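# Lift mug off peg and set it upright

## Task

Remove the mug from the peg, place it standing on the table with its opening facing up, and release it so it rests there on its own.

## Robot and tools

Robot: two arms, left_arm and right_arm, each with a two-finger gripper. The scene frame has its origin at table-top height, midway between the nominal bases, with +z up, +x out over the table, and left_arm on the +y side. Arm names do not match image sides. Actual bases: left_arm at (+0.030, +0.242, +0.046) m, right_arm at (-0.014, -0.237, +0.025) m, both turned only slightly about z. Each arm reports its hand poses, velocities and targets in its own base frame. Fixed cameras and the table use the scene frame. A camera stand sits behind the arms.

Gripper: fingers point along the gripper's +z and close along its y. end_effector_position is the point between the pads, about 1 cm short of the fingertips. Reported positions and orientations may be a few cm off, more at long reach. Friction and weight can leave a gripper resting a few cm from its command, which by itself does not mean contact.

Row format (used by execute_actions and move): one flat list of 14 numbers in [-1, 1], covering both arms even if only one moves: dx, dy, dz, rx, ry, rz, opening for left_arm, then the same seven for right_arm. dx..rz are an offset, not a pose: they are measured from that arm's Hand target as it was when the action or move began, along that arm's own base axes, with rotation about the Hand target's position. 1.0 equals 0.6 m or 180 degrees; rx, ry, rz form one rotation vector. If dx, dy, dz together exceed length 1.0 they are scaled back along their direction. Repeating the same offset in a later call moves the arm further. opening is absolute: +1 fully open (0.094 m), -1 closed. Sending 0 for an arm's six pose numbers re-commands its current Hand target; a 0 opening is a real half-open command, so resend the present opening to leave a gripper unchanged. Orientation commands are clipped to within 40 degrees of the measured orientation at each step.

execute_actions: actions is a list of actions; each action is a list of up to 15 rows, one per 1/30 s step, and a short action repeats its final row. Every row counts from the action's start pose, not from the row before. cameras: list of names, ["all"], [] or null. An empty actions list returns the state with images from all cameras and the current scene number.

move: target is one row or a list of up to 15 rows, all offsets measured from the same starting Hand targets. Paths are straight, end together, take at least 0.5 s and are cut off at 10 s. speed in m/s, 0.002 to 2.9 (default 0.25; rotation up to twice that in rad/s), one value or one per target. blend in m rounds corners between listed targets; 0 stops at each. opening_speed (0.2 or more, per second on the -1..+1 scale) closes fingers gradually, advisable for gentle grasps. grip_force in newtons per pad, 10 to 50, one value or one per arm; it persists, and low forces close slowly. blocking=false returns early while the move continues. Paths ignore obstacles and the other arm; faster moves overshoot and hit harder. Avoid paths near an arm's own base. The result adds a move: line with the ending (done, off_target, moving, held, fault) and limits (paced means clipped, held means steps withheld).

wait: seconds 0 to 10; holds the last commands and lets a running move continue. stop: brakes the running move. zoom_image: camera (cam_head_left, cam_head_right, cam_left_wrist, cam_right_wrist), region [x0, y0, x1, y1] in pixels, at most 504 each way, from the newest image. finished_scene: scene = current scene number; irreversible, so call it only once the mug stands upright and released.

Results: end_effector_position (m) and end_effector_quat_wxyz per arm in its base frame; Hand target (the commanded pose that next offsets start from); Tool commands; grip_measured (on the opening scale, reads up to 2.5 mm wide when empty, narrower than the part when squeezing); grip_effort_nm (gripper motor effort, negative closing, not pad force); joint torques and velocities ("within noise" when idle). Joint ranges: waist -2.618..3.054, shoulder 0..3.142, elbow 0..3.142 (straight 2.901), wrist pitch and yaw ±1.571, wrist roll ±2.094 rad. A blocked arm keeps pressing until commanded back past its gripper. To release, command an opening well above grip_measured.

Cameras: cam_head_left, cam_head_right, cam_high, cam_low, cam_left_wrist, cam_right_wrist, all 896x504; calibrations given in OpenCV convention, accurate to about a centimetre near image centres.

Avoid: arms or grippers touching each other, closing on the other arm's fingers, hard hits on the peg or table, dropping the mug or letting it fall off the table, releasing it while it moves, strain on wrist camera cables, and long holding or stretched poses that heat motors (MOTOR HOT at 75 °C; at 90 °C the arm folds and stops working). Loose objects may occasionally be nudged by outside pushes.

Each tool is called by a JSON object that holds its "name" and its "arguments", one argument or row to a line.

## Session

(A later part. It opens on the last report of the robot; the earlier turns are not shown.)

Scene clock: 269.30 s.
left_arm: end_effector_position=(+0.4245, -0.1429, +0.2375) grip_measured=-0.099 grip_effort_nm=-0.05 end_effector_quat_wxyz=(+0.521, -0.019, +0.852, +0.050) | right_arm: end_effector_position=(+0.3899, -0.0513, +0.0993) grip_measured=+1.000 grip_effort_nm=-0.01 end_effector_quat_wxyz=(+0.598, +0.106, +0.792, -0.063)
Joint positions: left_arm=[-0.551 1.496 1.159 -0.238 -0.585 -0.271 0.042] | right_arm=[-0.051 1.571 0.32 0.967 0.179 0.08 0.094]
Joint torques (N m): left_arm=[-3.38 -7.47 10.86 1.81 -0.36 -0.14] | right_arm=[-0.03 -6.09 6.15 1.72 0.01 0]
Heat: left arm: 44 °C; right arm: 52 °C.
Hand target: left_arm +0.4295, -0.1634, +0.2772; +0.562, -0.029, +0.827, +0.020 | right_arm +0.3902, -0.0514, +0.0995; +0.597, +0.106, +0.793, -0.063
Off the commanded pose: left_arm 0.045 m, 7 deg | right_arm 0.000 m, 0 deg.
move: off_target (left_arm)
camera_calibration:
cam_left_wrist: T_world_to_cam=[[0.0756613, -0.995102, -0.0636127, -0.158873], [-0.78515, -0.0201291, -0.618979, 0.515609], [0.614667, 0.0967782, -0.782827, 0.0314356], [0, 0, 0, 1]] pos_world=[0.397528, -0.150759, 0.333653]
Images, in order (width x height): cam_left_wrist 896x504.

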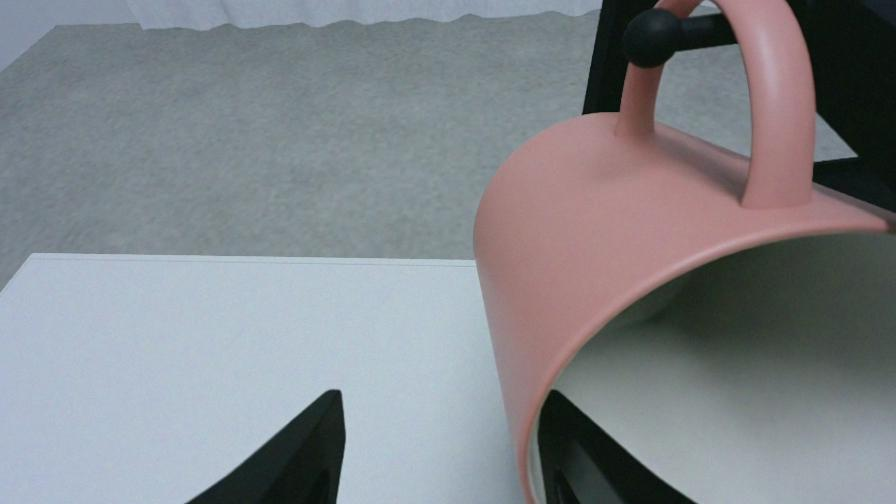

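{"name": "execute_actions", "arguments": {
  "actions": []
}}

{"name": "zoom_image", "arguments": {
  "camera": "cam_high",
  "region": [360, 140, 500, 280]
}}

{"name": "zoom_image", "arguments": {
  "camera": "cam_head_left",
  "region": [370, 130, 500, 260]
}}

{"name": "zoom_image", "arguments": {
  "camera": "cam_head_right",
  "region": [370, 130, 500, 260]
}}

{"name": "zoom_image", "arguments": {
  "camera": "cam_low",
  "region": [400, 60, 610, 250]
}}

Scene clock: 282.73 s.
left_arm: end_effector_position=(+0.4244, -0.1429, +0.2374) grip_measured=-0.099 grip_effort_nm=-0.04 end_effector_quat_wxyz=(+0.520, -0.019, +0.852, +0.050) | right_arm: end_effector_position=(+0.3899, -0.0513, +0.0993) grip_measured=+1.000 grip_effort_nm=-0.01 end_effector_quat_wxyz=(+0.598, +0.106, +0.792, -0.063)
Joint positions: left_arm=[-0.551 1.496 1.159 -0.238 -0.585 -0.271 0.042] | right_arm=[-0.051 1.571 0.32 0.967 0.179 0.08 0.094]
Joint velocities: within noise
Joint torques (N m): left_arm=[-3.32 -7.41 10.76 1.84 -0.33 -0.13] | right_arm=[-0.02 -6.2 6.02 1.74 0.05 0]
Heat: left arm: 45 °C; right arm: 52 °C.
Hand target: left_arm +0.4295, -0.1634, +0.2772; +0.561, -0.029, +0.827, +0.020 | right_arm +0.3902, -0.0514, +0.0995; +0.597, +0.106, +0.793, -0.063
Tool commands: left_gripper/opening=-0.1 right_gripper/opening=+1.0
Off the commanded pose: left_arm 0.045 m, 7 deg | right_arm 0.000 m, 0 deg.
camera_calibration:
cam_left_wrist: T_world_to_cam=[[0.0757929, -0.995099, -0.0635122, -0.158965], [-0.78531, -0.0203212, -0.618769, 0.515513], [0.614446, 0.0967751, -0.783001, 0.0315027], [0, 0, 0, 1]] pos_world=[0.397529, -0.150758, 0.333554]
cam_right_wrist: T_world_to_cam=[[-0.233378, -0.972217, 0.0181199, 0.0360752], [-0.627113, 0.136243, -0.766921, 0.366395], [0.743145, -0.190346, -0.641486, -0.149999], [0, 0, 0, 1]] pos_world=[0.349661, -0.0433974, 0.184121]

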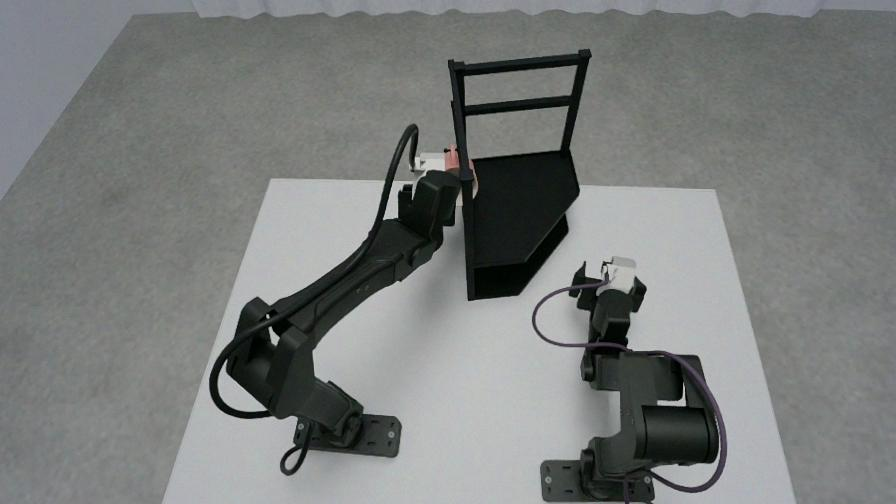

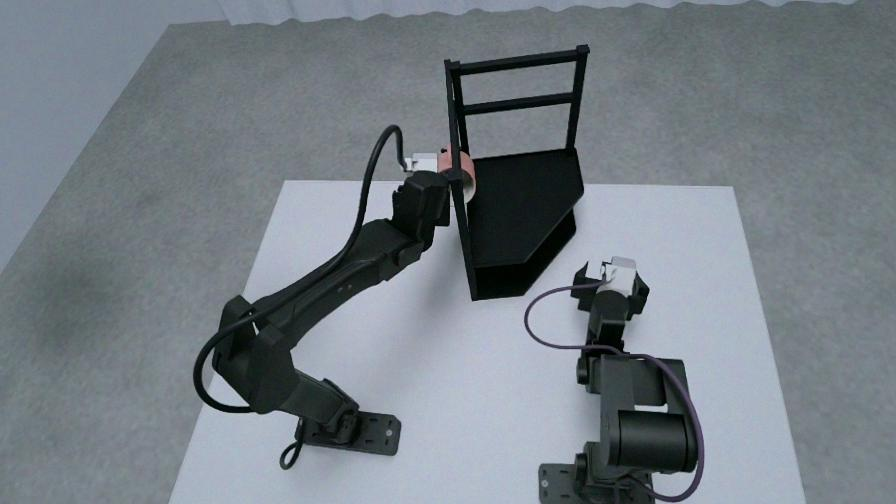

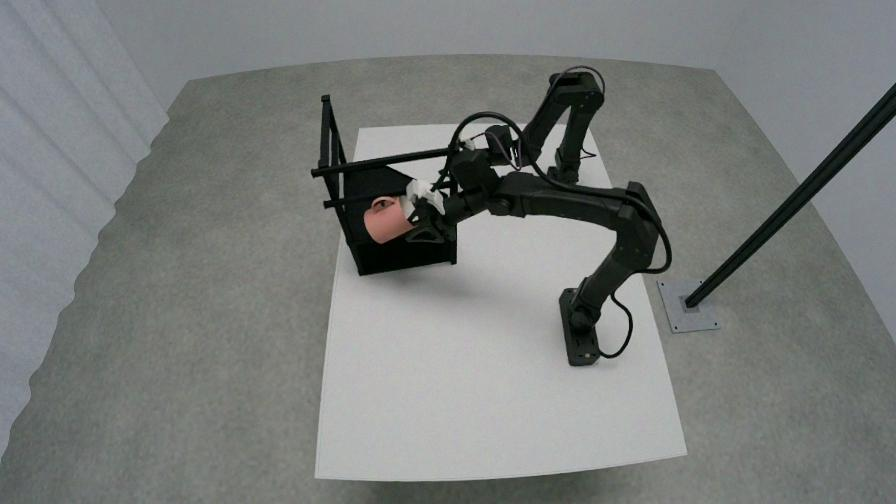

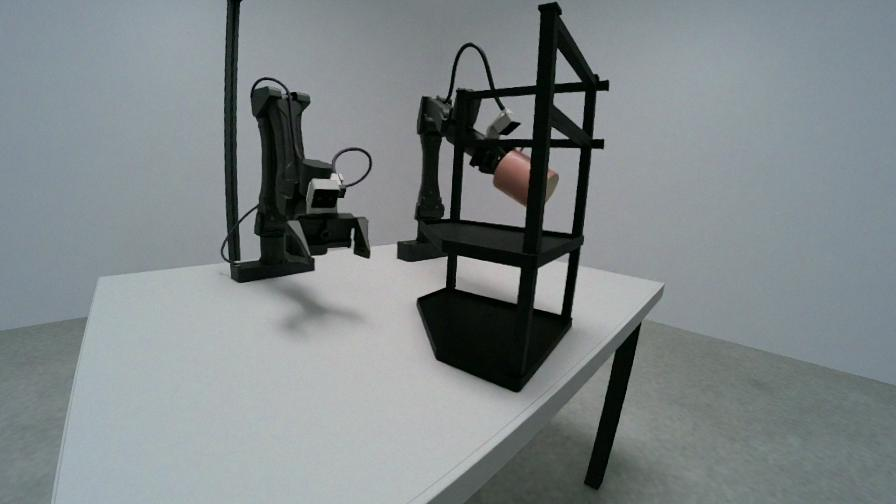

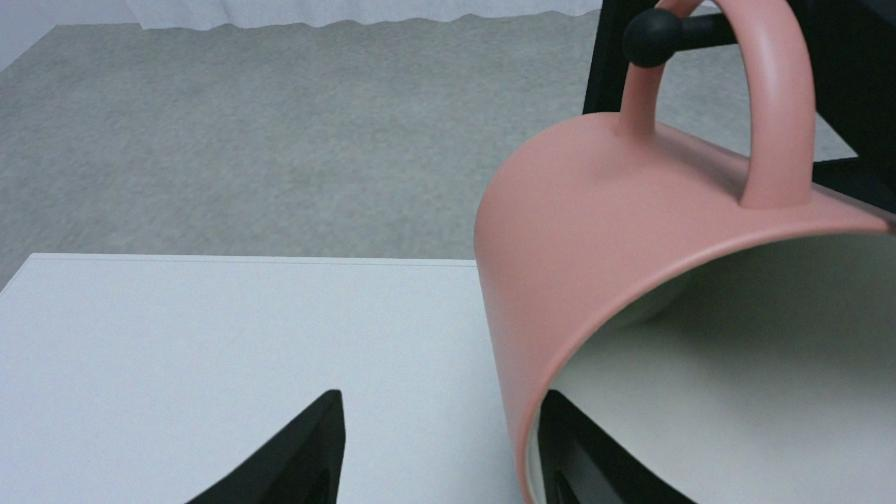

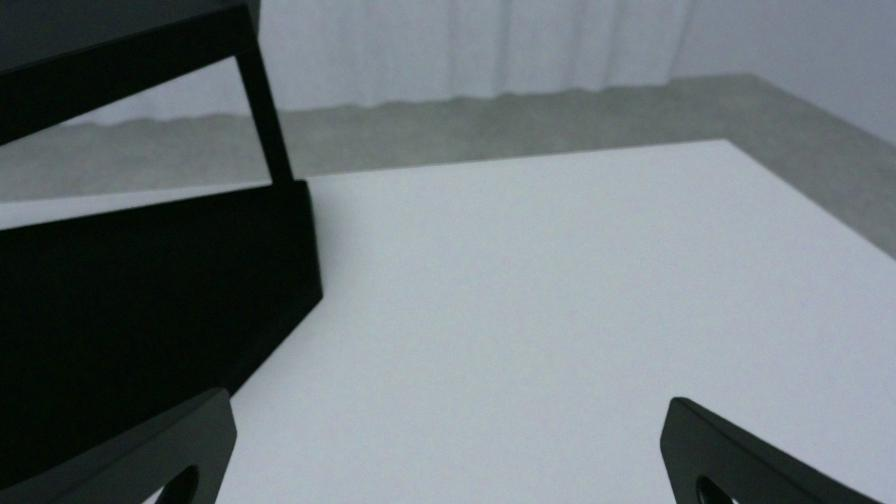

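Scaled by 3.600 from the camera's 896x504 image, which has a finer 1280x720 frame.

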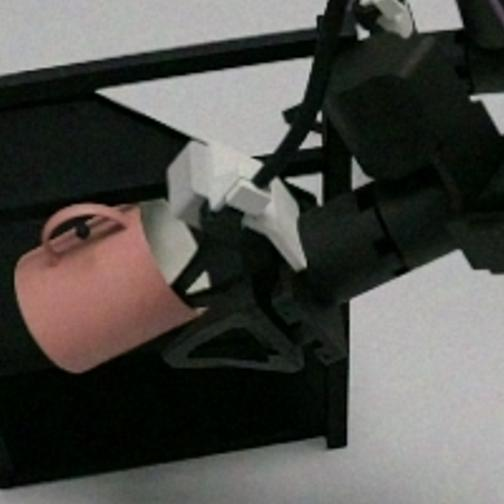

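Scaled by 3.877 from the camera's 896x504 image, which has a finer 1280x720 frame.

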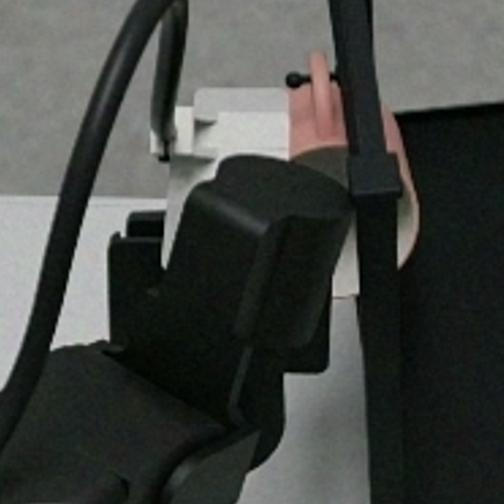

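Scaled by 3.877 from the camera's 896x504 image, which has a finer 1280x720 frame.

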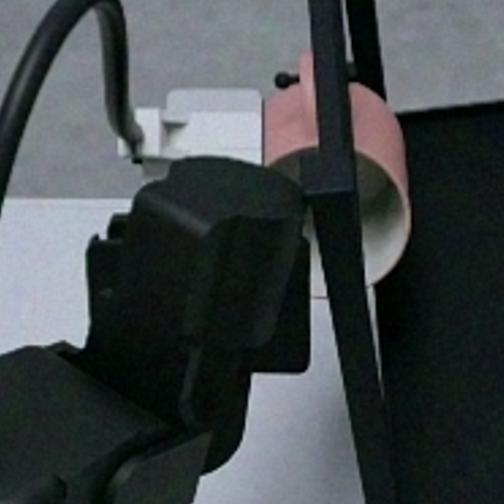

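Scaled by 2.400 from the camera's 896x504 image, which has a finer 1280x720 frame.

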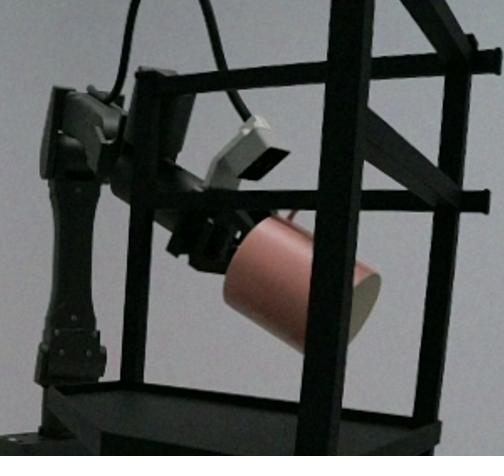

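{"name": "move", "arguments": {
  "target": [0.0, 0.029, 0.0083, 0, 0, -0.0389, -0.1, 0, 0, 0, 0, 0, 0, 1],
  "speed": 0.06,
  "cameras": ["cam_left_wrist", "cam_head_right", "cam_high"]
}}

{"name": "zoom_image", "arguments": {
  "camera": "cam_head_right",
  "region": [370, 130, 500, 260]
}}

Scene clock: 316.37 s.
left_arm: end_effector_position=(+0.4280, -0.1486, +0.2564) grip_measured=-0.099 grip_effort_nm=-0.05 end_effector_quat_wxyz=(+0.532, +0.033, +0.846, -0.004) | right_arm: end_effector_position=(+0.3899, -0.0513, +0.0993) grip_measured=+1.000 grip_effort_nm=-0.01 end_effector_quat_wxyz=(+0.598, +0.106, +0.792, -0.063)
Joint positions: left_arm=[-0.491 1.445 1.155 -0.201 -0.398 -0.172 0.042] | right_arm=[-0.051 1.571 0.32 0.967 0.179 0.08 0.094]
Joint torques (N m): left_arm=[0.47 -8.99 6.64 1.96 -0.11 0.04] | right_arm=[-0.16 -6.12 5.9 1.74 0 0.04]
Heat: left arm: 46 °C; right arm: 53 °C.
Hand target: left_arm +0.4294, -0.1460, +0.2821; +0.562, +0.022, +0.827, -0.015 | right_arm +0.3902, -0.0514, +0.0995; +0.597, +0.106, +0.793, -0.063
Off the commanded pose: left_arm 0.026 m, 4 deg | right_arm 0.000 m, 0 deg.
move: off_target (left_arm)
camera_calibration:
cam_left_wrist: T_world_to_cam=[[-0.0685149, -0.997243, -0.0284903, -0.111236], [-0.767503, 0.0709324, -0.637108, 0.540602], [0.637373, -0.021785, -0.770248, 0.0141016], [0, 0, 0, 1]] pos_world=[0.398305, -0.148968, 0.352115]
Images, in order (width x height): cam_head_right 896x504, cam_high 896x504, cam_left_wrist 896x504.

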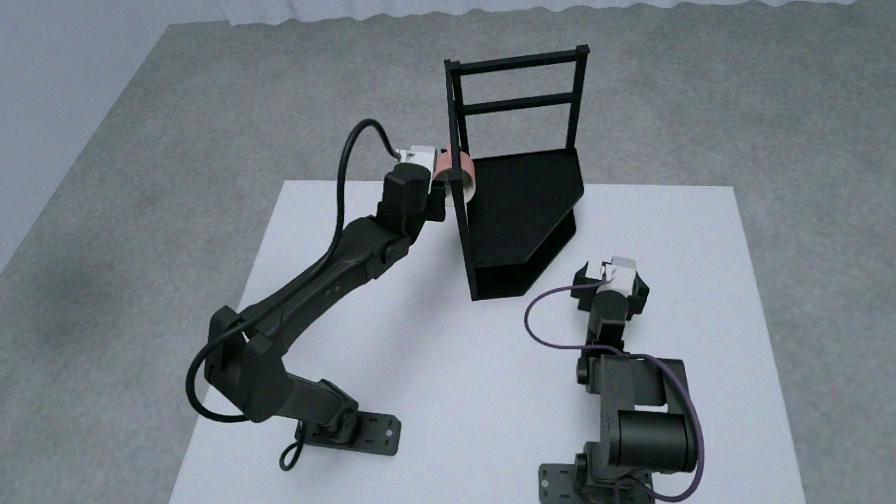

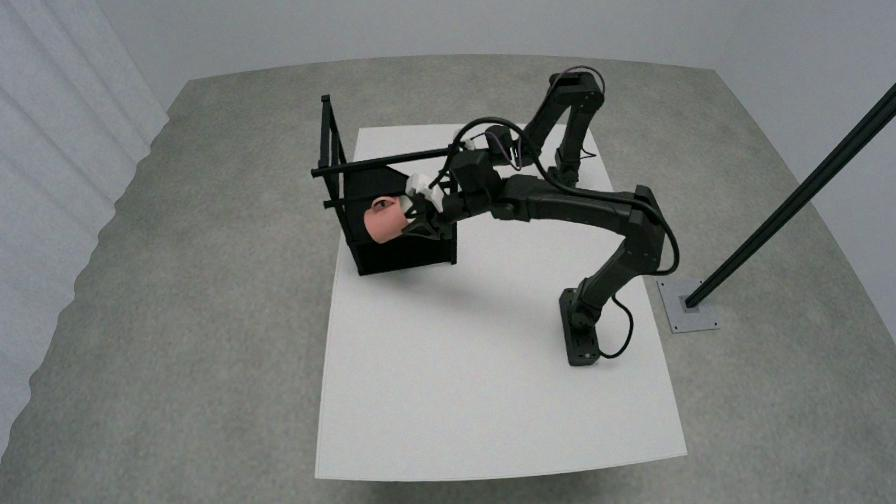

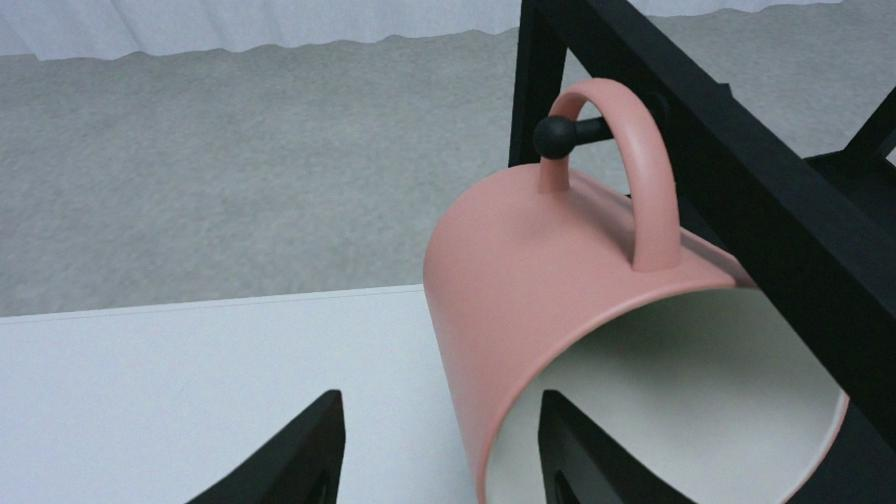

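Scaled by 3.877 from the camera's 896x504 image, which has a finer 1280x720 frame.

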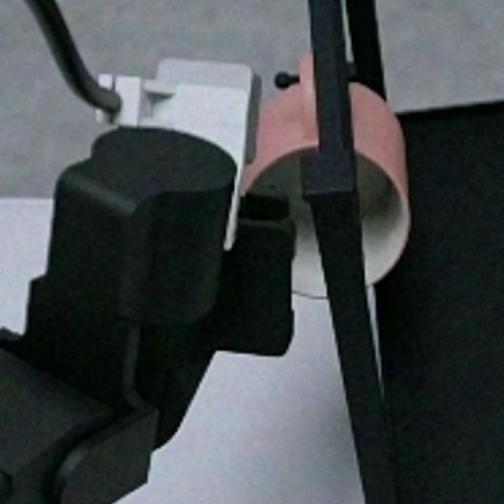

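{"name": "move", "arguments": {
  "target": [0, -0.004, 0, 0, 0, 0, -1, 0, 0, 0, 0, 0, 0, 1],
  "opening_speed": 0.4,
  "cameras": ["cam_left_wrist", "cam_high", "cam_low"]
}}

{"name": "zoom_image", "arguments": {
  "camera": "cam_left_wrist",
  "region": [480, 30, 780, 330]
}}

Scene clock: 340.83 s.
left_arm: end_effector_position=(+0.4262, -0.1513, +0.2536) grip_measured=-0.968 grip_effort_nm=-0.94 end_effector_quat_wxyz=(+0.526, +0.043, +0.849, -0.006) | right_arm: end_effector_position=(+0.3899, -0.0513, +0.0993) grip_measured=+1.000 grip_effort_nm=-0.01 end_effector_quat_wxyz=(+0.598, +0.106, +0.792, -0.063)
Joint positions: left_arm=[-0.493 1.445 1.155 -0.212 -0.383 -0.162 0.001] | right_arm=[-0.051 1.571 0.32 0.967 0.179 0.08 0.094]
Joint torques (N m): left_arm=[-0.01 -8.72 6.9 2.01 -0.31 -0.13] | right_arm=[-0.09 -6.17 6.08 1.75 0.08 0]
Heat: left arm: 45 °C; right arm: 53 °C.
Hand target: left_arm +0.4295, -0.1484, +0.2821; +0.562, +0.022, +0.827, -0.015 | right_arm +0.3902, -0.0514, +0.0995; +0.597, +0.106, +0.793, -0.063
Off the commanded pose: left_arm 0.029 m, 5 deg | right_arm 0.000 m, 0 deg.
move: off_target (left_arm)
camera_calibration:
cam_left_wrist: T_world_to_cam=[[-0.0879738, -0.995514, -0.0348151, -0.10402], [-0.773999, 0.0903159, -0.626712, 0.540694], [0.627045, -0.0281874, -0.778473, 0.0184924], [0, 0, 0, 1]] pos_world=[0.39775, -0.151866, 0.349634]
Images, in order (width x height): cam_high 896x504, cam_low 896x504, cam_left_wrist 896x504.

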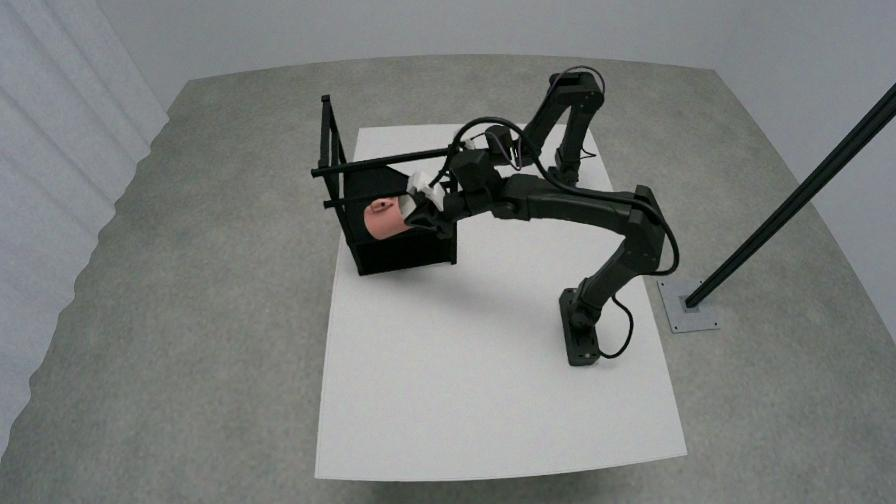

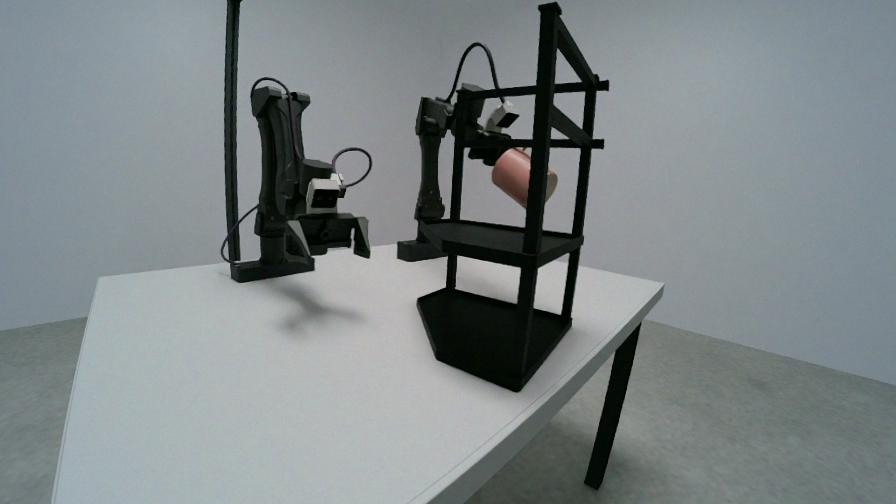

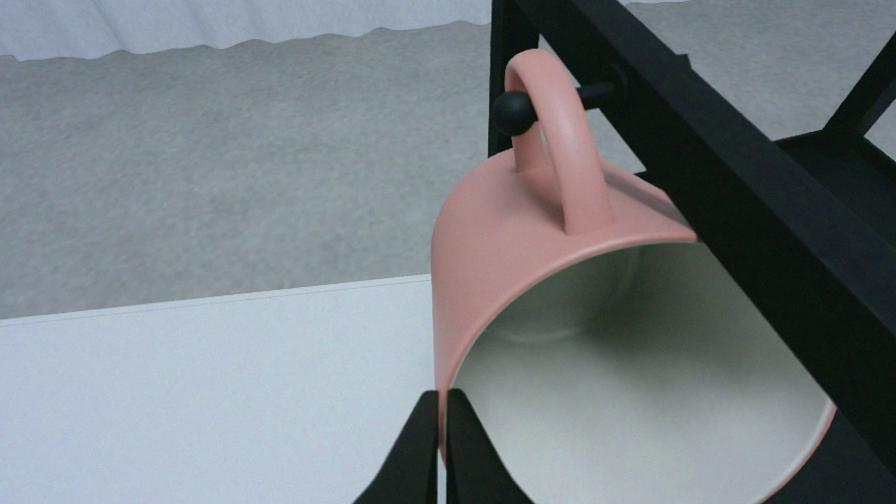

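Scaled by 1.680 from the camera's 896x504 image, which has a finer 1280x720 frame.

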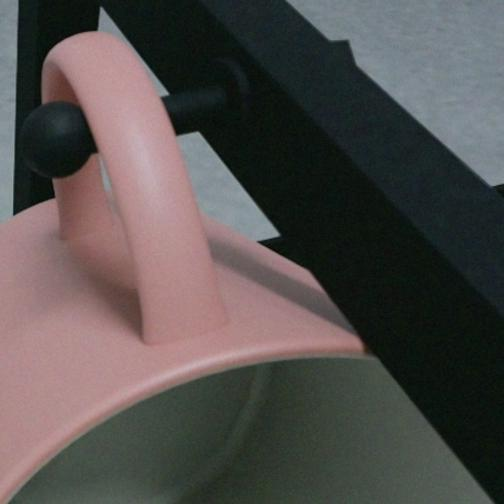

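{"name": "zoom_image", "arguments": {
  "camera": "cam_left_wrist",
  "region": [350, 330, 520, 503]
}}

{"name": "zoom_image", "arguments": {
  "camera": "cam_high",
  "region": [350, 160, 470, 280]
}}

Scaled by 2.913 from the camera's 896x504 image, which has a finer 1280x720 frame.

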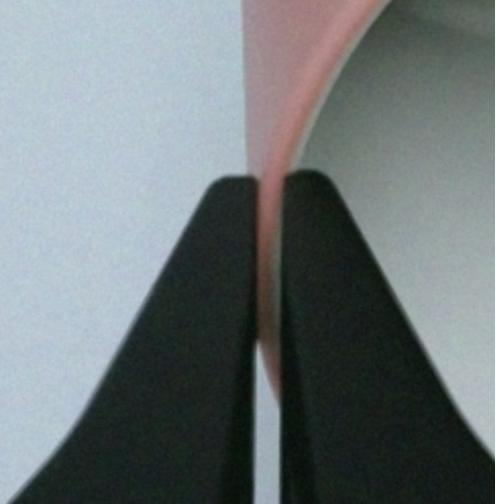

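Scaled by 4.200 from the camera's 896x504 image, which has a finer 1280x720 frame.

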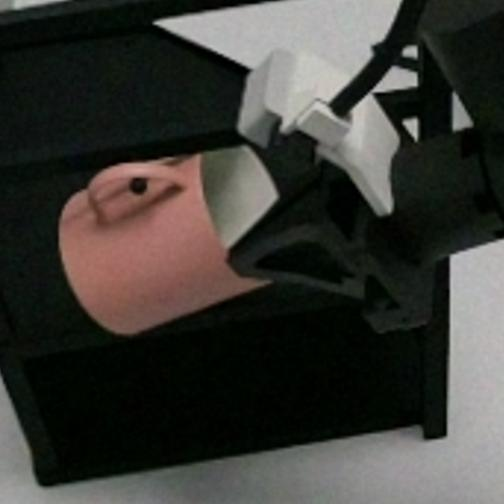

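{"name": "move", "arguments": {
  "target": [
    [0, 0, 0, 0, 0, 0, -0.1, 0, 0, 0, 0, 0, 0, 1],
    [-0.0446, 0.0028, 0.0223, 0, 0, 0, -0.1, 0, 0, 0, 0, 0, 0, 1],
    [0.0292, -0.0085, -0.0275, 0, 0, 0, -0.1, 0, 0, 0, 0, 0, 0, 1]
  ],
  "speed": 0.1,
  "cameras": ["cam_left_wrist", "cam_high", "cam_head_left"]
}}

Scene clock: 418.27 s.
left_arm: end_effector_position=(+0.4401, -0.1538, +0.2556) grip_measured=-0.101 grip_effort_nm=0.11 end_effector_quat_wxyz=(+0.545, +0.029, +0.838, -0.011) | right_arm: end_effector_position=(+0.3899, -0.0513, +0.0993) grip_measured=+1.000 grip_effort_nm=-0.01 end_effector_quat_wxyz=(+0.598, +0.106, +0.792, -0.063)
Joint positions: left_arm=[-0.487 1.482 1.155 -0.127 -0.393 -0.17 0.042] | right_arm=[-0.051 1.571 0.32 0.967 0.179 0.08 0.094]
Joint torques (N m): left_arm=[0.51 -5.86 6.76 2.01 -0.09 0.03] | right_arm=[0.01 -6.02 6.02 1.74 0.05 0.05]
Heat: left arm: 45 °C; right arm: 53 °C.
Hand target: left_arm +0.4470, -0.1534, +0.2656; +0.562, +0.022, +0.827, -0.015 | right_arm +0.3902, -0.0514, +0.0995; +0.597, +0.106, +0.793, -0.063
Off the commanded pose: left_arm 0.012 m, 2 deg | right_arm 0.000 m, 0 deg.
move: off_target (left_arm)
camera_calibration:
cam_left_wrist: T_world_to_cam=[[-0.0689104, -0.997536, -0.0131618, -0.119455], [-0.747083, 0.0603433, -0.661986, 0.545446], [0.661149, -0.0357848, -0.7494, -0.0123312], [0, 0, 0, 1]] pos_world=[0.407415, -0.152516, 0.350265]
Images, in order (width x height): cam_head_left 896x504, cam_high 896x504, cam_left_wrist 896x504.

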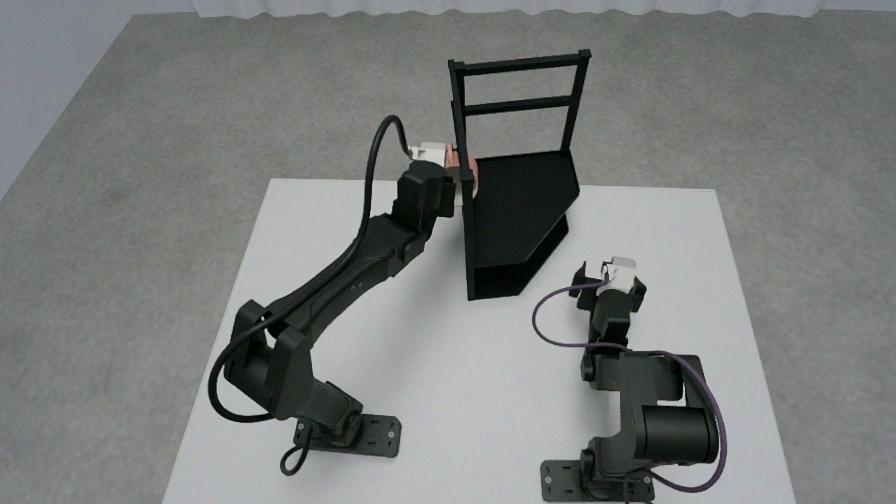

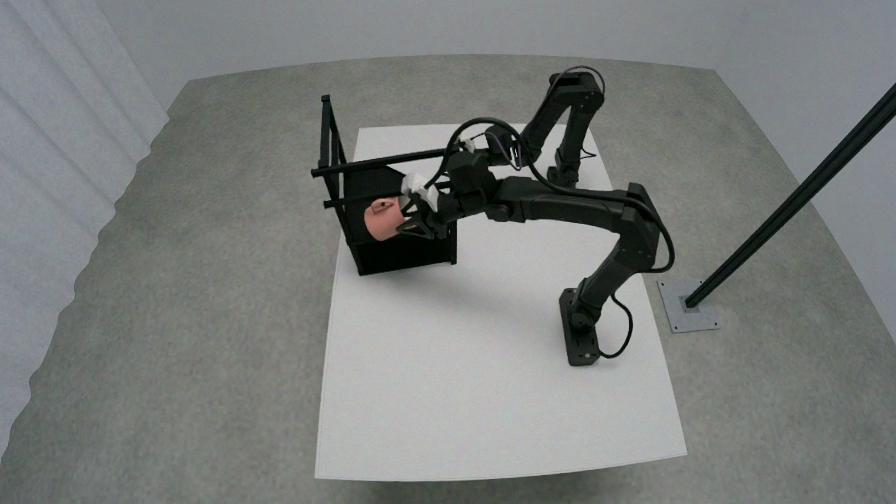

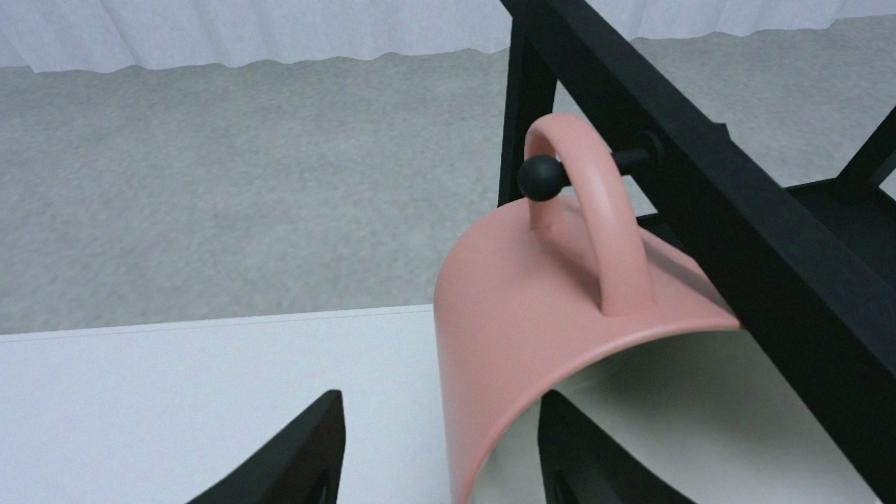

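{"name": "move", "arguments": {
  "target": [0, 0, 0, 0, 0, 0, -1, 0, 0, 0, 0, 0, 0, 1],
  "opening_speed": 0.4,
  "cameras": ["cam_left_wrist", "cam_high", "cam_low"]
}}

{"name": "zoom_image", "arguments": {
  "camera": "cam_left_wrist",
  "region": [350, 330, 520, 503]
}}

{"name": "zoom_image", "arguments": {
  "camera": "cam_left_wrist",
  "region": [480, 50, 780, 350]
}}

Scene clock: 431.73 s.
left_arm: end_effector_position=(+0.4406, -0.1544, +0.2537) grip_measured=-0.869 grip_effort_nm=-0.99 end_effector_quat_wxyz=(+0.543, +0.062, +0.837, +0.009) | right_arm: end_effector_position=(+0.3899, -0.0513, +0.0993) grip_measured=+1.000 grip_effort_nm=-0.01 end_effector_quat_wxyz=(+0.598, +0.106, +0.792, -0.063)
Joint positions: left_arm=[-0.486 1.487 1.155 -0.126 -0.39 -0.094 0.006] | right_arm=[-0.051 1.571 0.32 0.967 0.179 0.08 0.094]
Joint torques (N m): left_arm=[0.54 -6.26 6.8 1.97 -0.11 -0.84] | right_arm=[-0.03 -6.26 5.98 1.75 0.09 0.02]
Heat: left arm: 45 °C; right arm: 53 °C.
Hand target: left_arm +0.4469, -0.1535, +0.2657; +0.562, +0.022, +0.827, -0.015 | right_arm +0.3902, -0.0514, +0.0995; +0.597, +0.106, +0.793, -0.063
Off the commanded pose: left_arm 0.014 m, 6 deg | right_arm 0.000 m, 0 deg.
move: off_target (left_arm)
camera_calibration:
cam_left_wrist: T_world_to_cam=[[-0.102141, -0.991384, -0.0820055, -0.0869753], [-0.744079, 0.130854, -0.655151, 0.552466], [0.660237, -0.00589892, -0.751034, -0.0086852], [0, 0, 0, 1]] pos_world=[0.407929, -0.15857, 0.348293]
Images, in order (width x height): cam_high 896x504, cam_low 896x504, cam_left_wrist 896x504.

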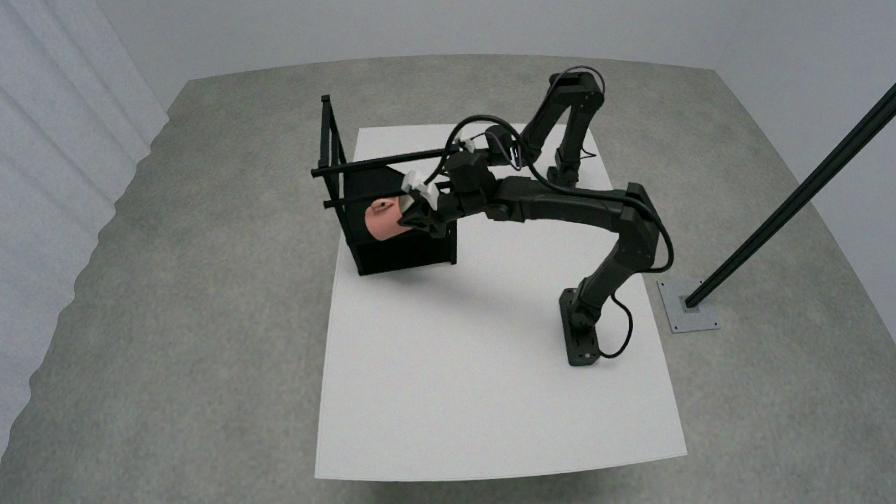

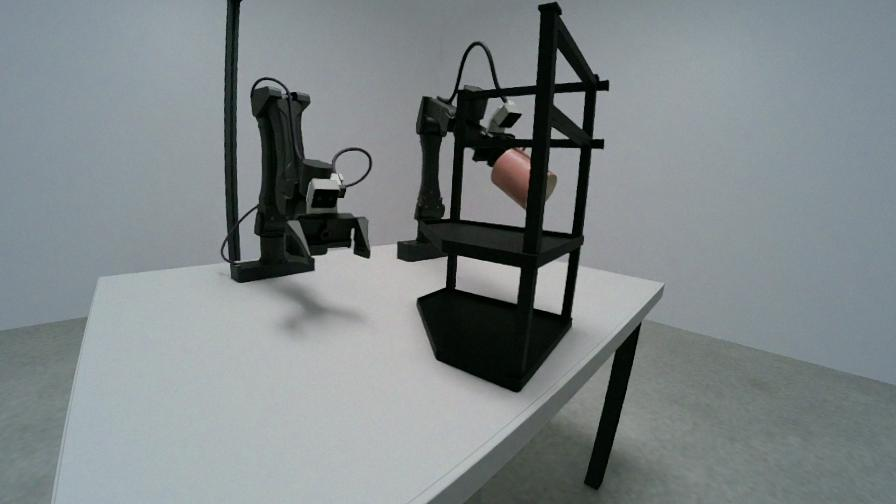

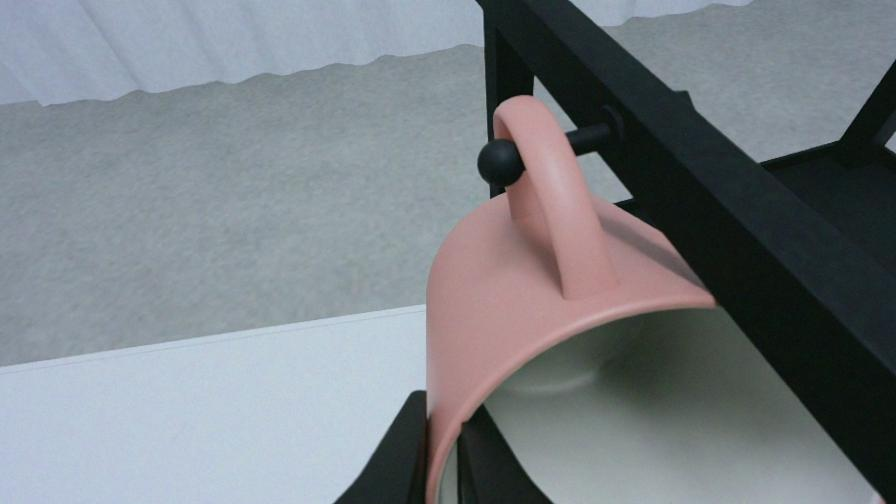

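Scaled by 2.913 from the camera's 896x504 image, which has a finer 1280x720 frame.

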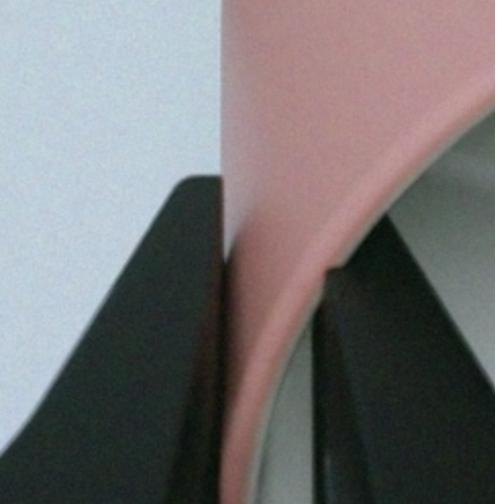

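Scaled by 1.680 from the camera's 896x504 image, which has a finer 1280x720 frame.

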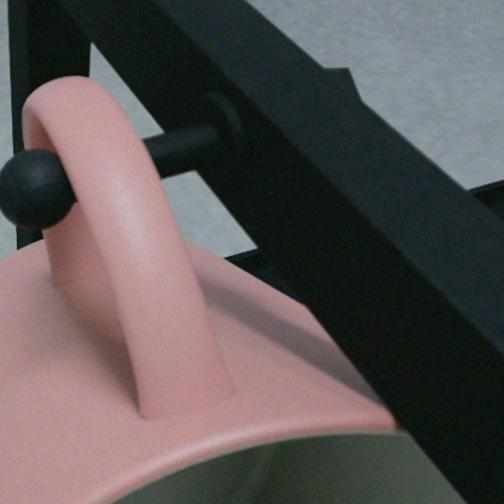

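{"name": "move", "arguments": {
  "target": [0.005, 0, 0.04, 0.0015, -0.0333, 0, -1, 0, 0, 0, 0, 0, 0, 1],
  "speed": 0.06,
  "cameras": ["cam_left_wrist", "cam_high", "cam_low"]
}}

{"name": "zoom_image", "arguments": {
  "camera": "cam_left_wrist",
  "region": [430, 30, 780, 380]
}}

Scene clock: 448.97 s.
left_arm: end_effector_position=(+0.4421, -0.1552, +0.2526) grip_measured=-0.889 grip_effort_nm=-0.99 end_effector_quat_wxyz=(+0.552, +0.074, +0.830, +0.016) | right_arm: end_effector_position=(+0.3899, -0.0513, +0.0993) grip_measured=+1.000 grip_effort_nm=-0.01 end_effector_quat_wxyz=(+0.598, +0.106, +0.792, -0.063)
Joint positions: left_arm=[-0.487 1.487 1.13 -0.078 -0.391 -0.058 0.005] | right_arm=[-0.051 1.571 0.32 0.967 0.179 0.08 0.094]
Joint torques (N m): left_arm=[0.21 -8.84 6.78 2.51 -0.29 -0.66] | right_arm=[-0.2 -6.12 6.09 1.79 -0.01 0.03]
Heat: left arm: 45 °C; right arm: 54 °C.
Hand target: left_arm +0.4499, -0.1535, +0.2898; +0.604, +0.024, +0.796, -0.012 | right_arm +0.3902, -0.0514, +0.0995; +0.597, +0.106, +0.793, -0.063
Off the commanded pose: left_arm 0.038 m, 10 deg | right_arm 0.000 m, 0 deg.
move: off_target (left_arm)
camera_calibration:
cam_left_wrist: T_world_to_cam=[[-0.11319, -0.987818, -0.106784, -0.0759804], [-0.726803, 0.1556, -0.668989, 0.5527], [0.677455, 0.00188841, -0.735562, -0.0207579], [0, 0, 0, 1]] pos_world=[0.407166, -0.161016, 0.346368]
Images, in order (width x height): cam_high 896x504, cam_low 896x504, cam_left_wrist 896x504.

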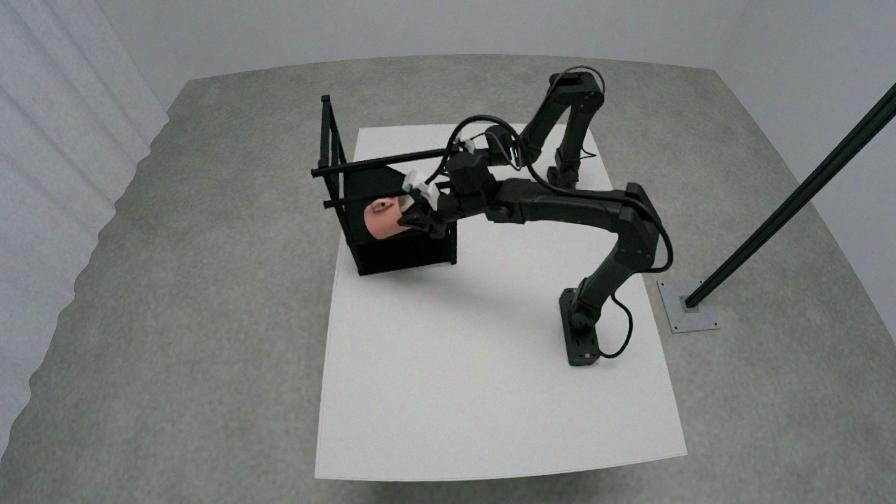

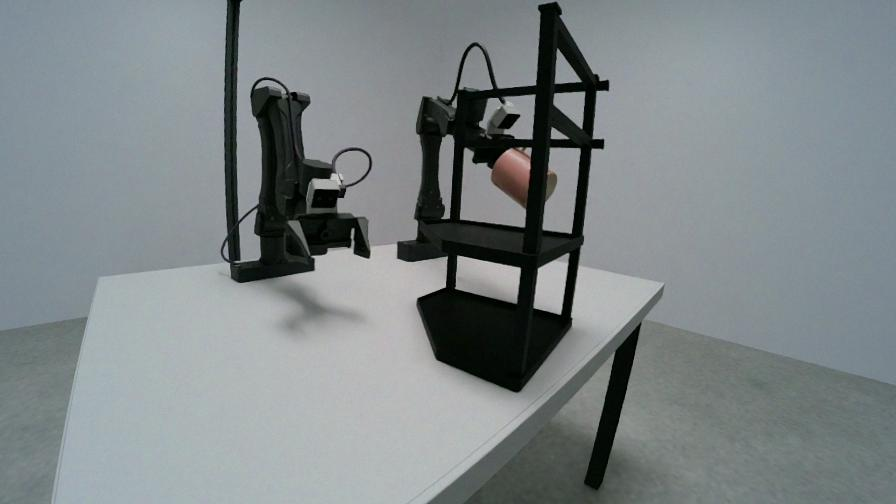

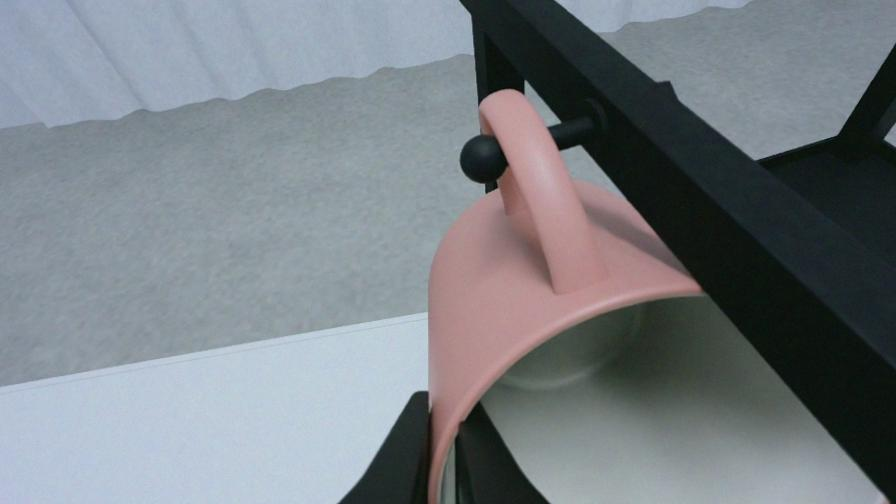

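Scaled by 1.440 from the camera's 896x504 image, which has a finer 1280x720 frame.

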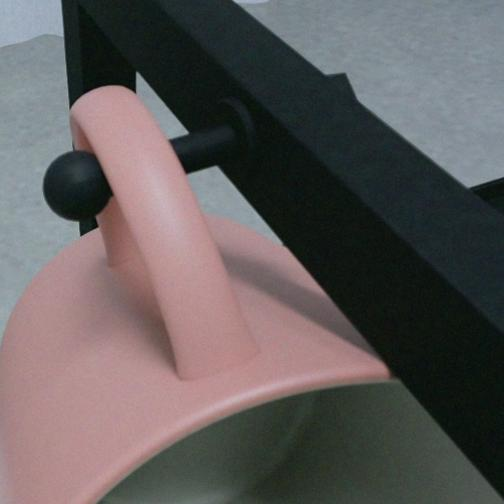

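{"name": "move", "arguments": {
  "target": [0.005, 0, 0.033, 0.0008, -0.0167, 0, -1, 0, 0, 0, 0, 0, 0, 1],
  "speed": 0.06,
  "cameras": ["cam_left_wrist", "cam_high", "cam_low"]
}}

{"name": "zoom_image", "arguments": {
  "camera": "cam_left_wrist",
  "region": [430, 30, 780, 380]
}}

Scene clock: 459.17 s.
left_arm: end_effector_position=(+0.4423, -0.1553, +0.2530) grip_measured=-0.896 grip_effort_nm=-1.00 end_effector_quat_wxyz=(+0.553, +0.083, +0.829, +0.022) | right_arm: end_effector_position=(+0.3899, -0.0513, +0.0993) grip_measured=+1.000 grip_effort_nm=-0.01 end_effector_quat_wxyz=(+0.598, +0.106, +0.792, -0.063)
Joint positions: left_arm=[-0.487 1.487 1.13 -0.076 -0.391 -0.036 0.005] | right_arm=[-0.051 1.571 0.32 0.967 0.179 0.08 0.094]
Joint torques (N m): left_arm=[0.27 -10.25 7.91 2.73 -0.34 -0.62] | right_arm=[-0.1 -6.26 5.85 1.74 0.07 -0.01]
Heat: left arm: 46 °C; right arm: 54 °C.
Hand target: left_arm +0.4530, -0.1535, +0.3096; +0.625, +0.025, +0.780, -0.010 | right_arm +0.3902, -0.0514, +0.0995; +0.597, +0.106, +0.793, -0.063
Off the commanded pose: left_arm 0.058 m, 12 deg | right_arm 0.000 m, 0 deg.
move: off_target (left_arm)
camera_calibration:
cam_left_wrist: T_world_to_cam=[[-0.121469, -0.984485, -0.12663, -0.0668298], [-0.72338, 0.175157, -0.667863, 0.554272], [0.679681, 0.0104763, -0.733433, -0.0207876], [0, 0, 0, 1]] pos_world=[0.40696, -0.16266, 0.346469]
Images, in order (width x height): cam_high 896x504, cam_low 896x504, cam_left_wrist 896x504.

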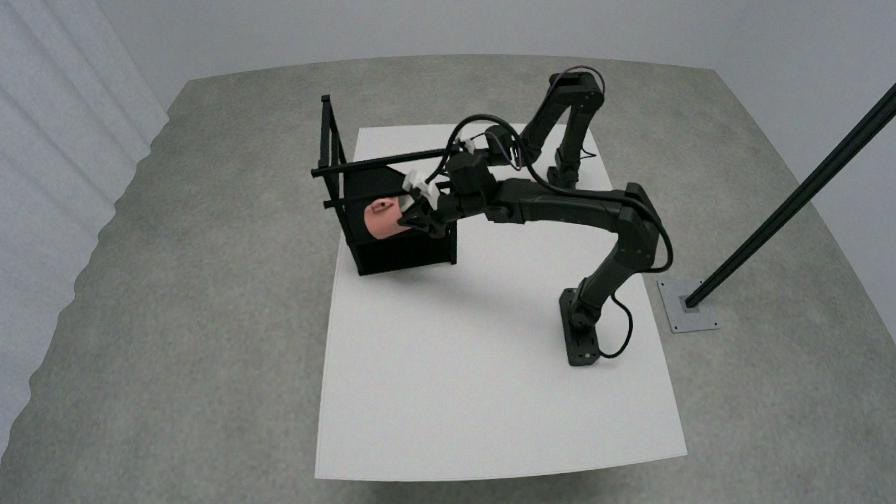

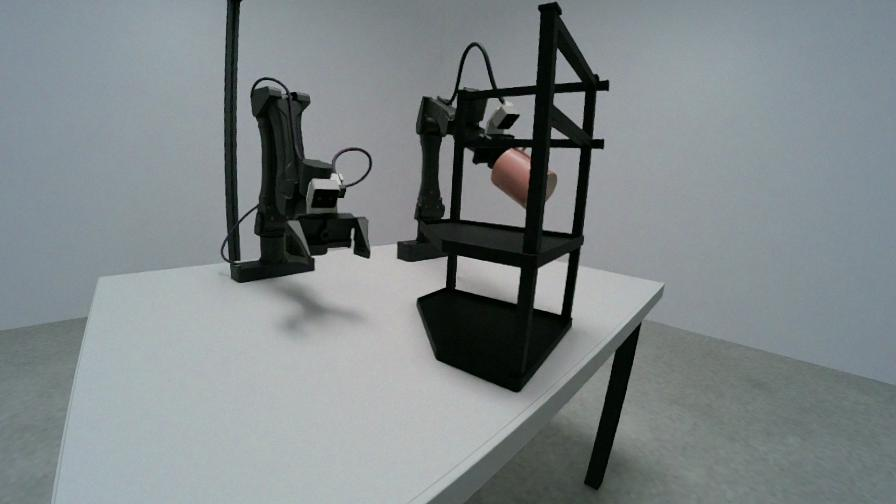

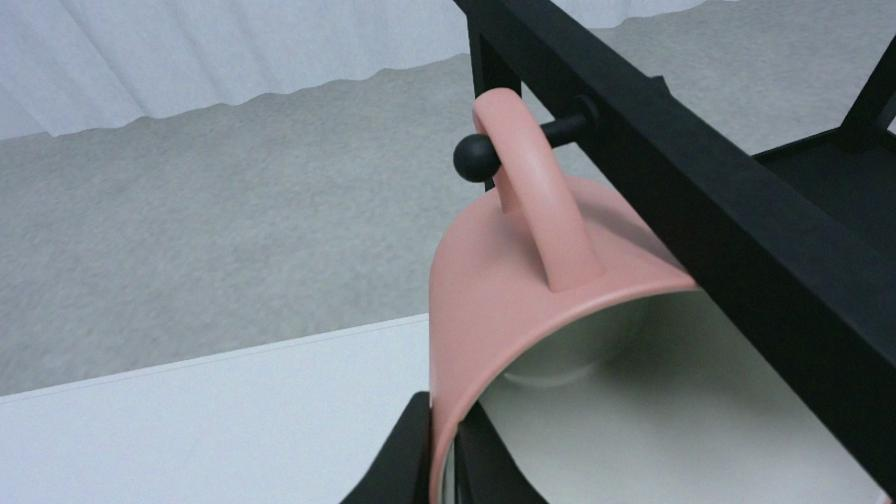

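Scaled by 1.440 from the camera's 896x504 image, which has a finer 1280x720 frame.

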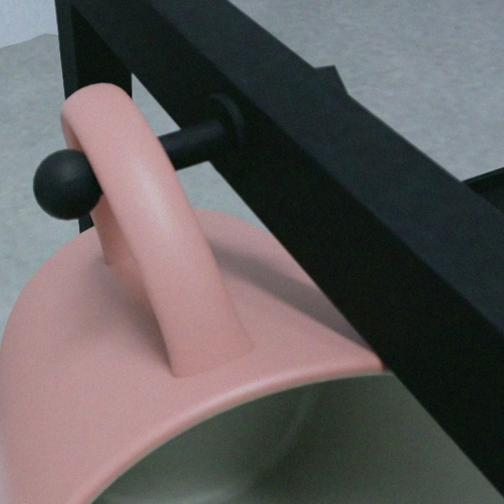

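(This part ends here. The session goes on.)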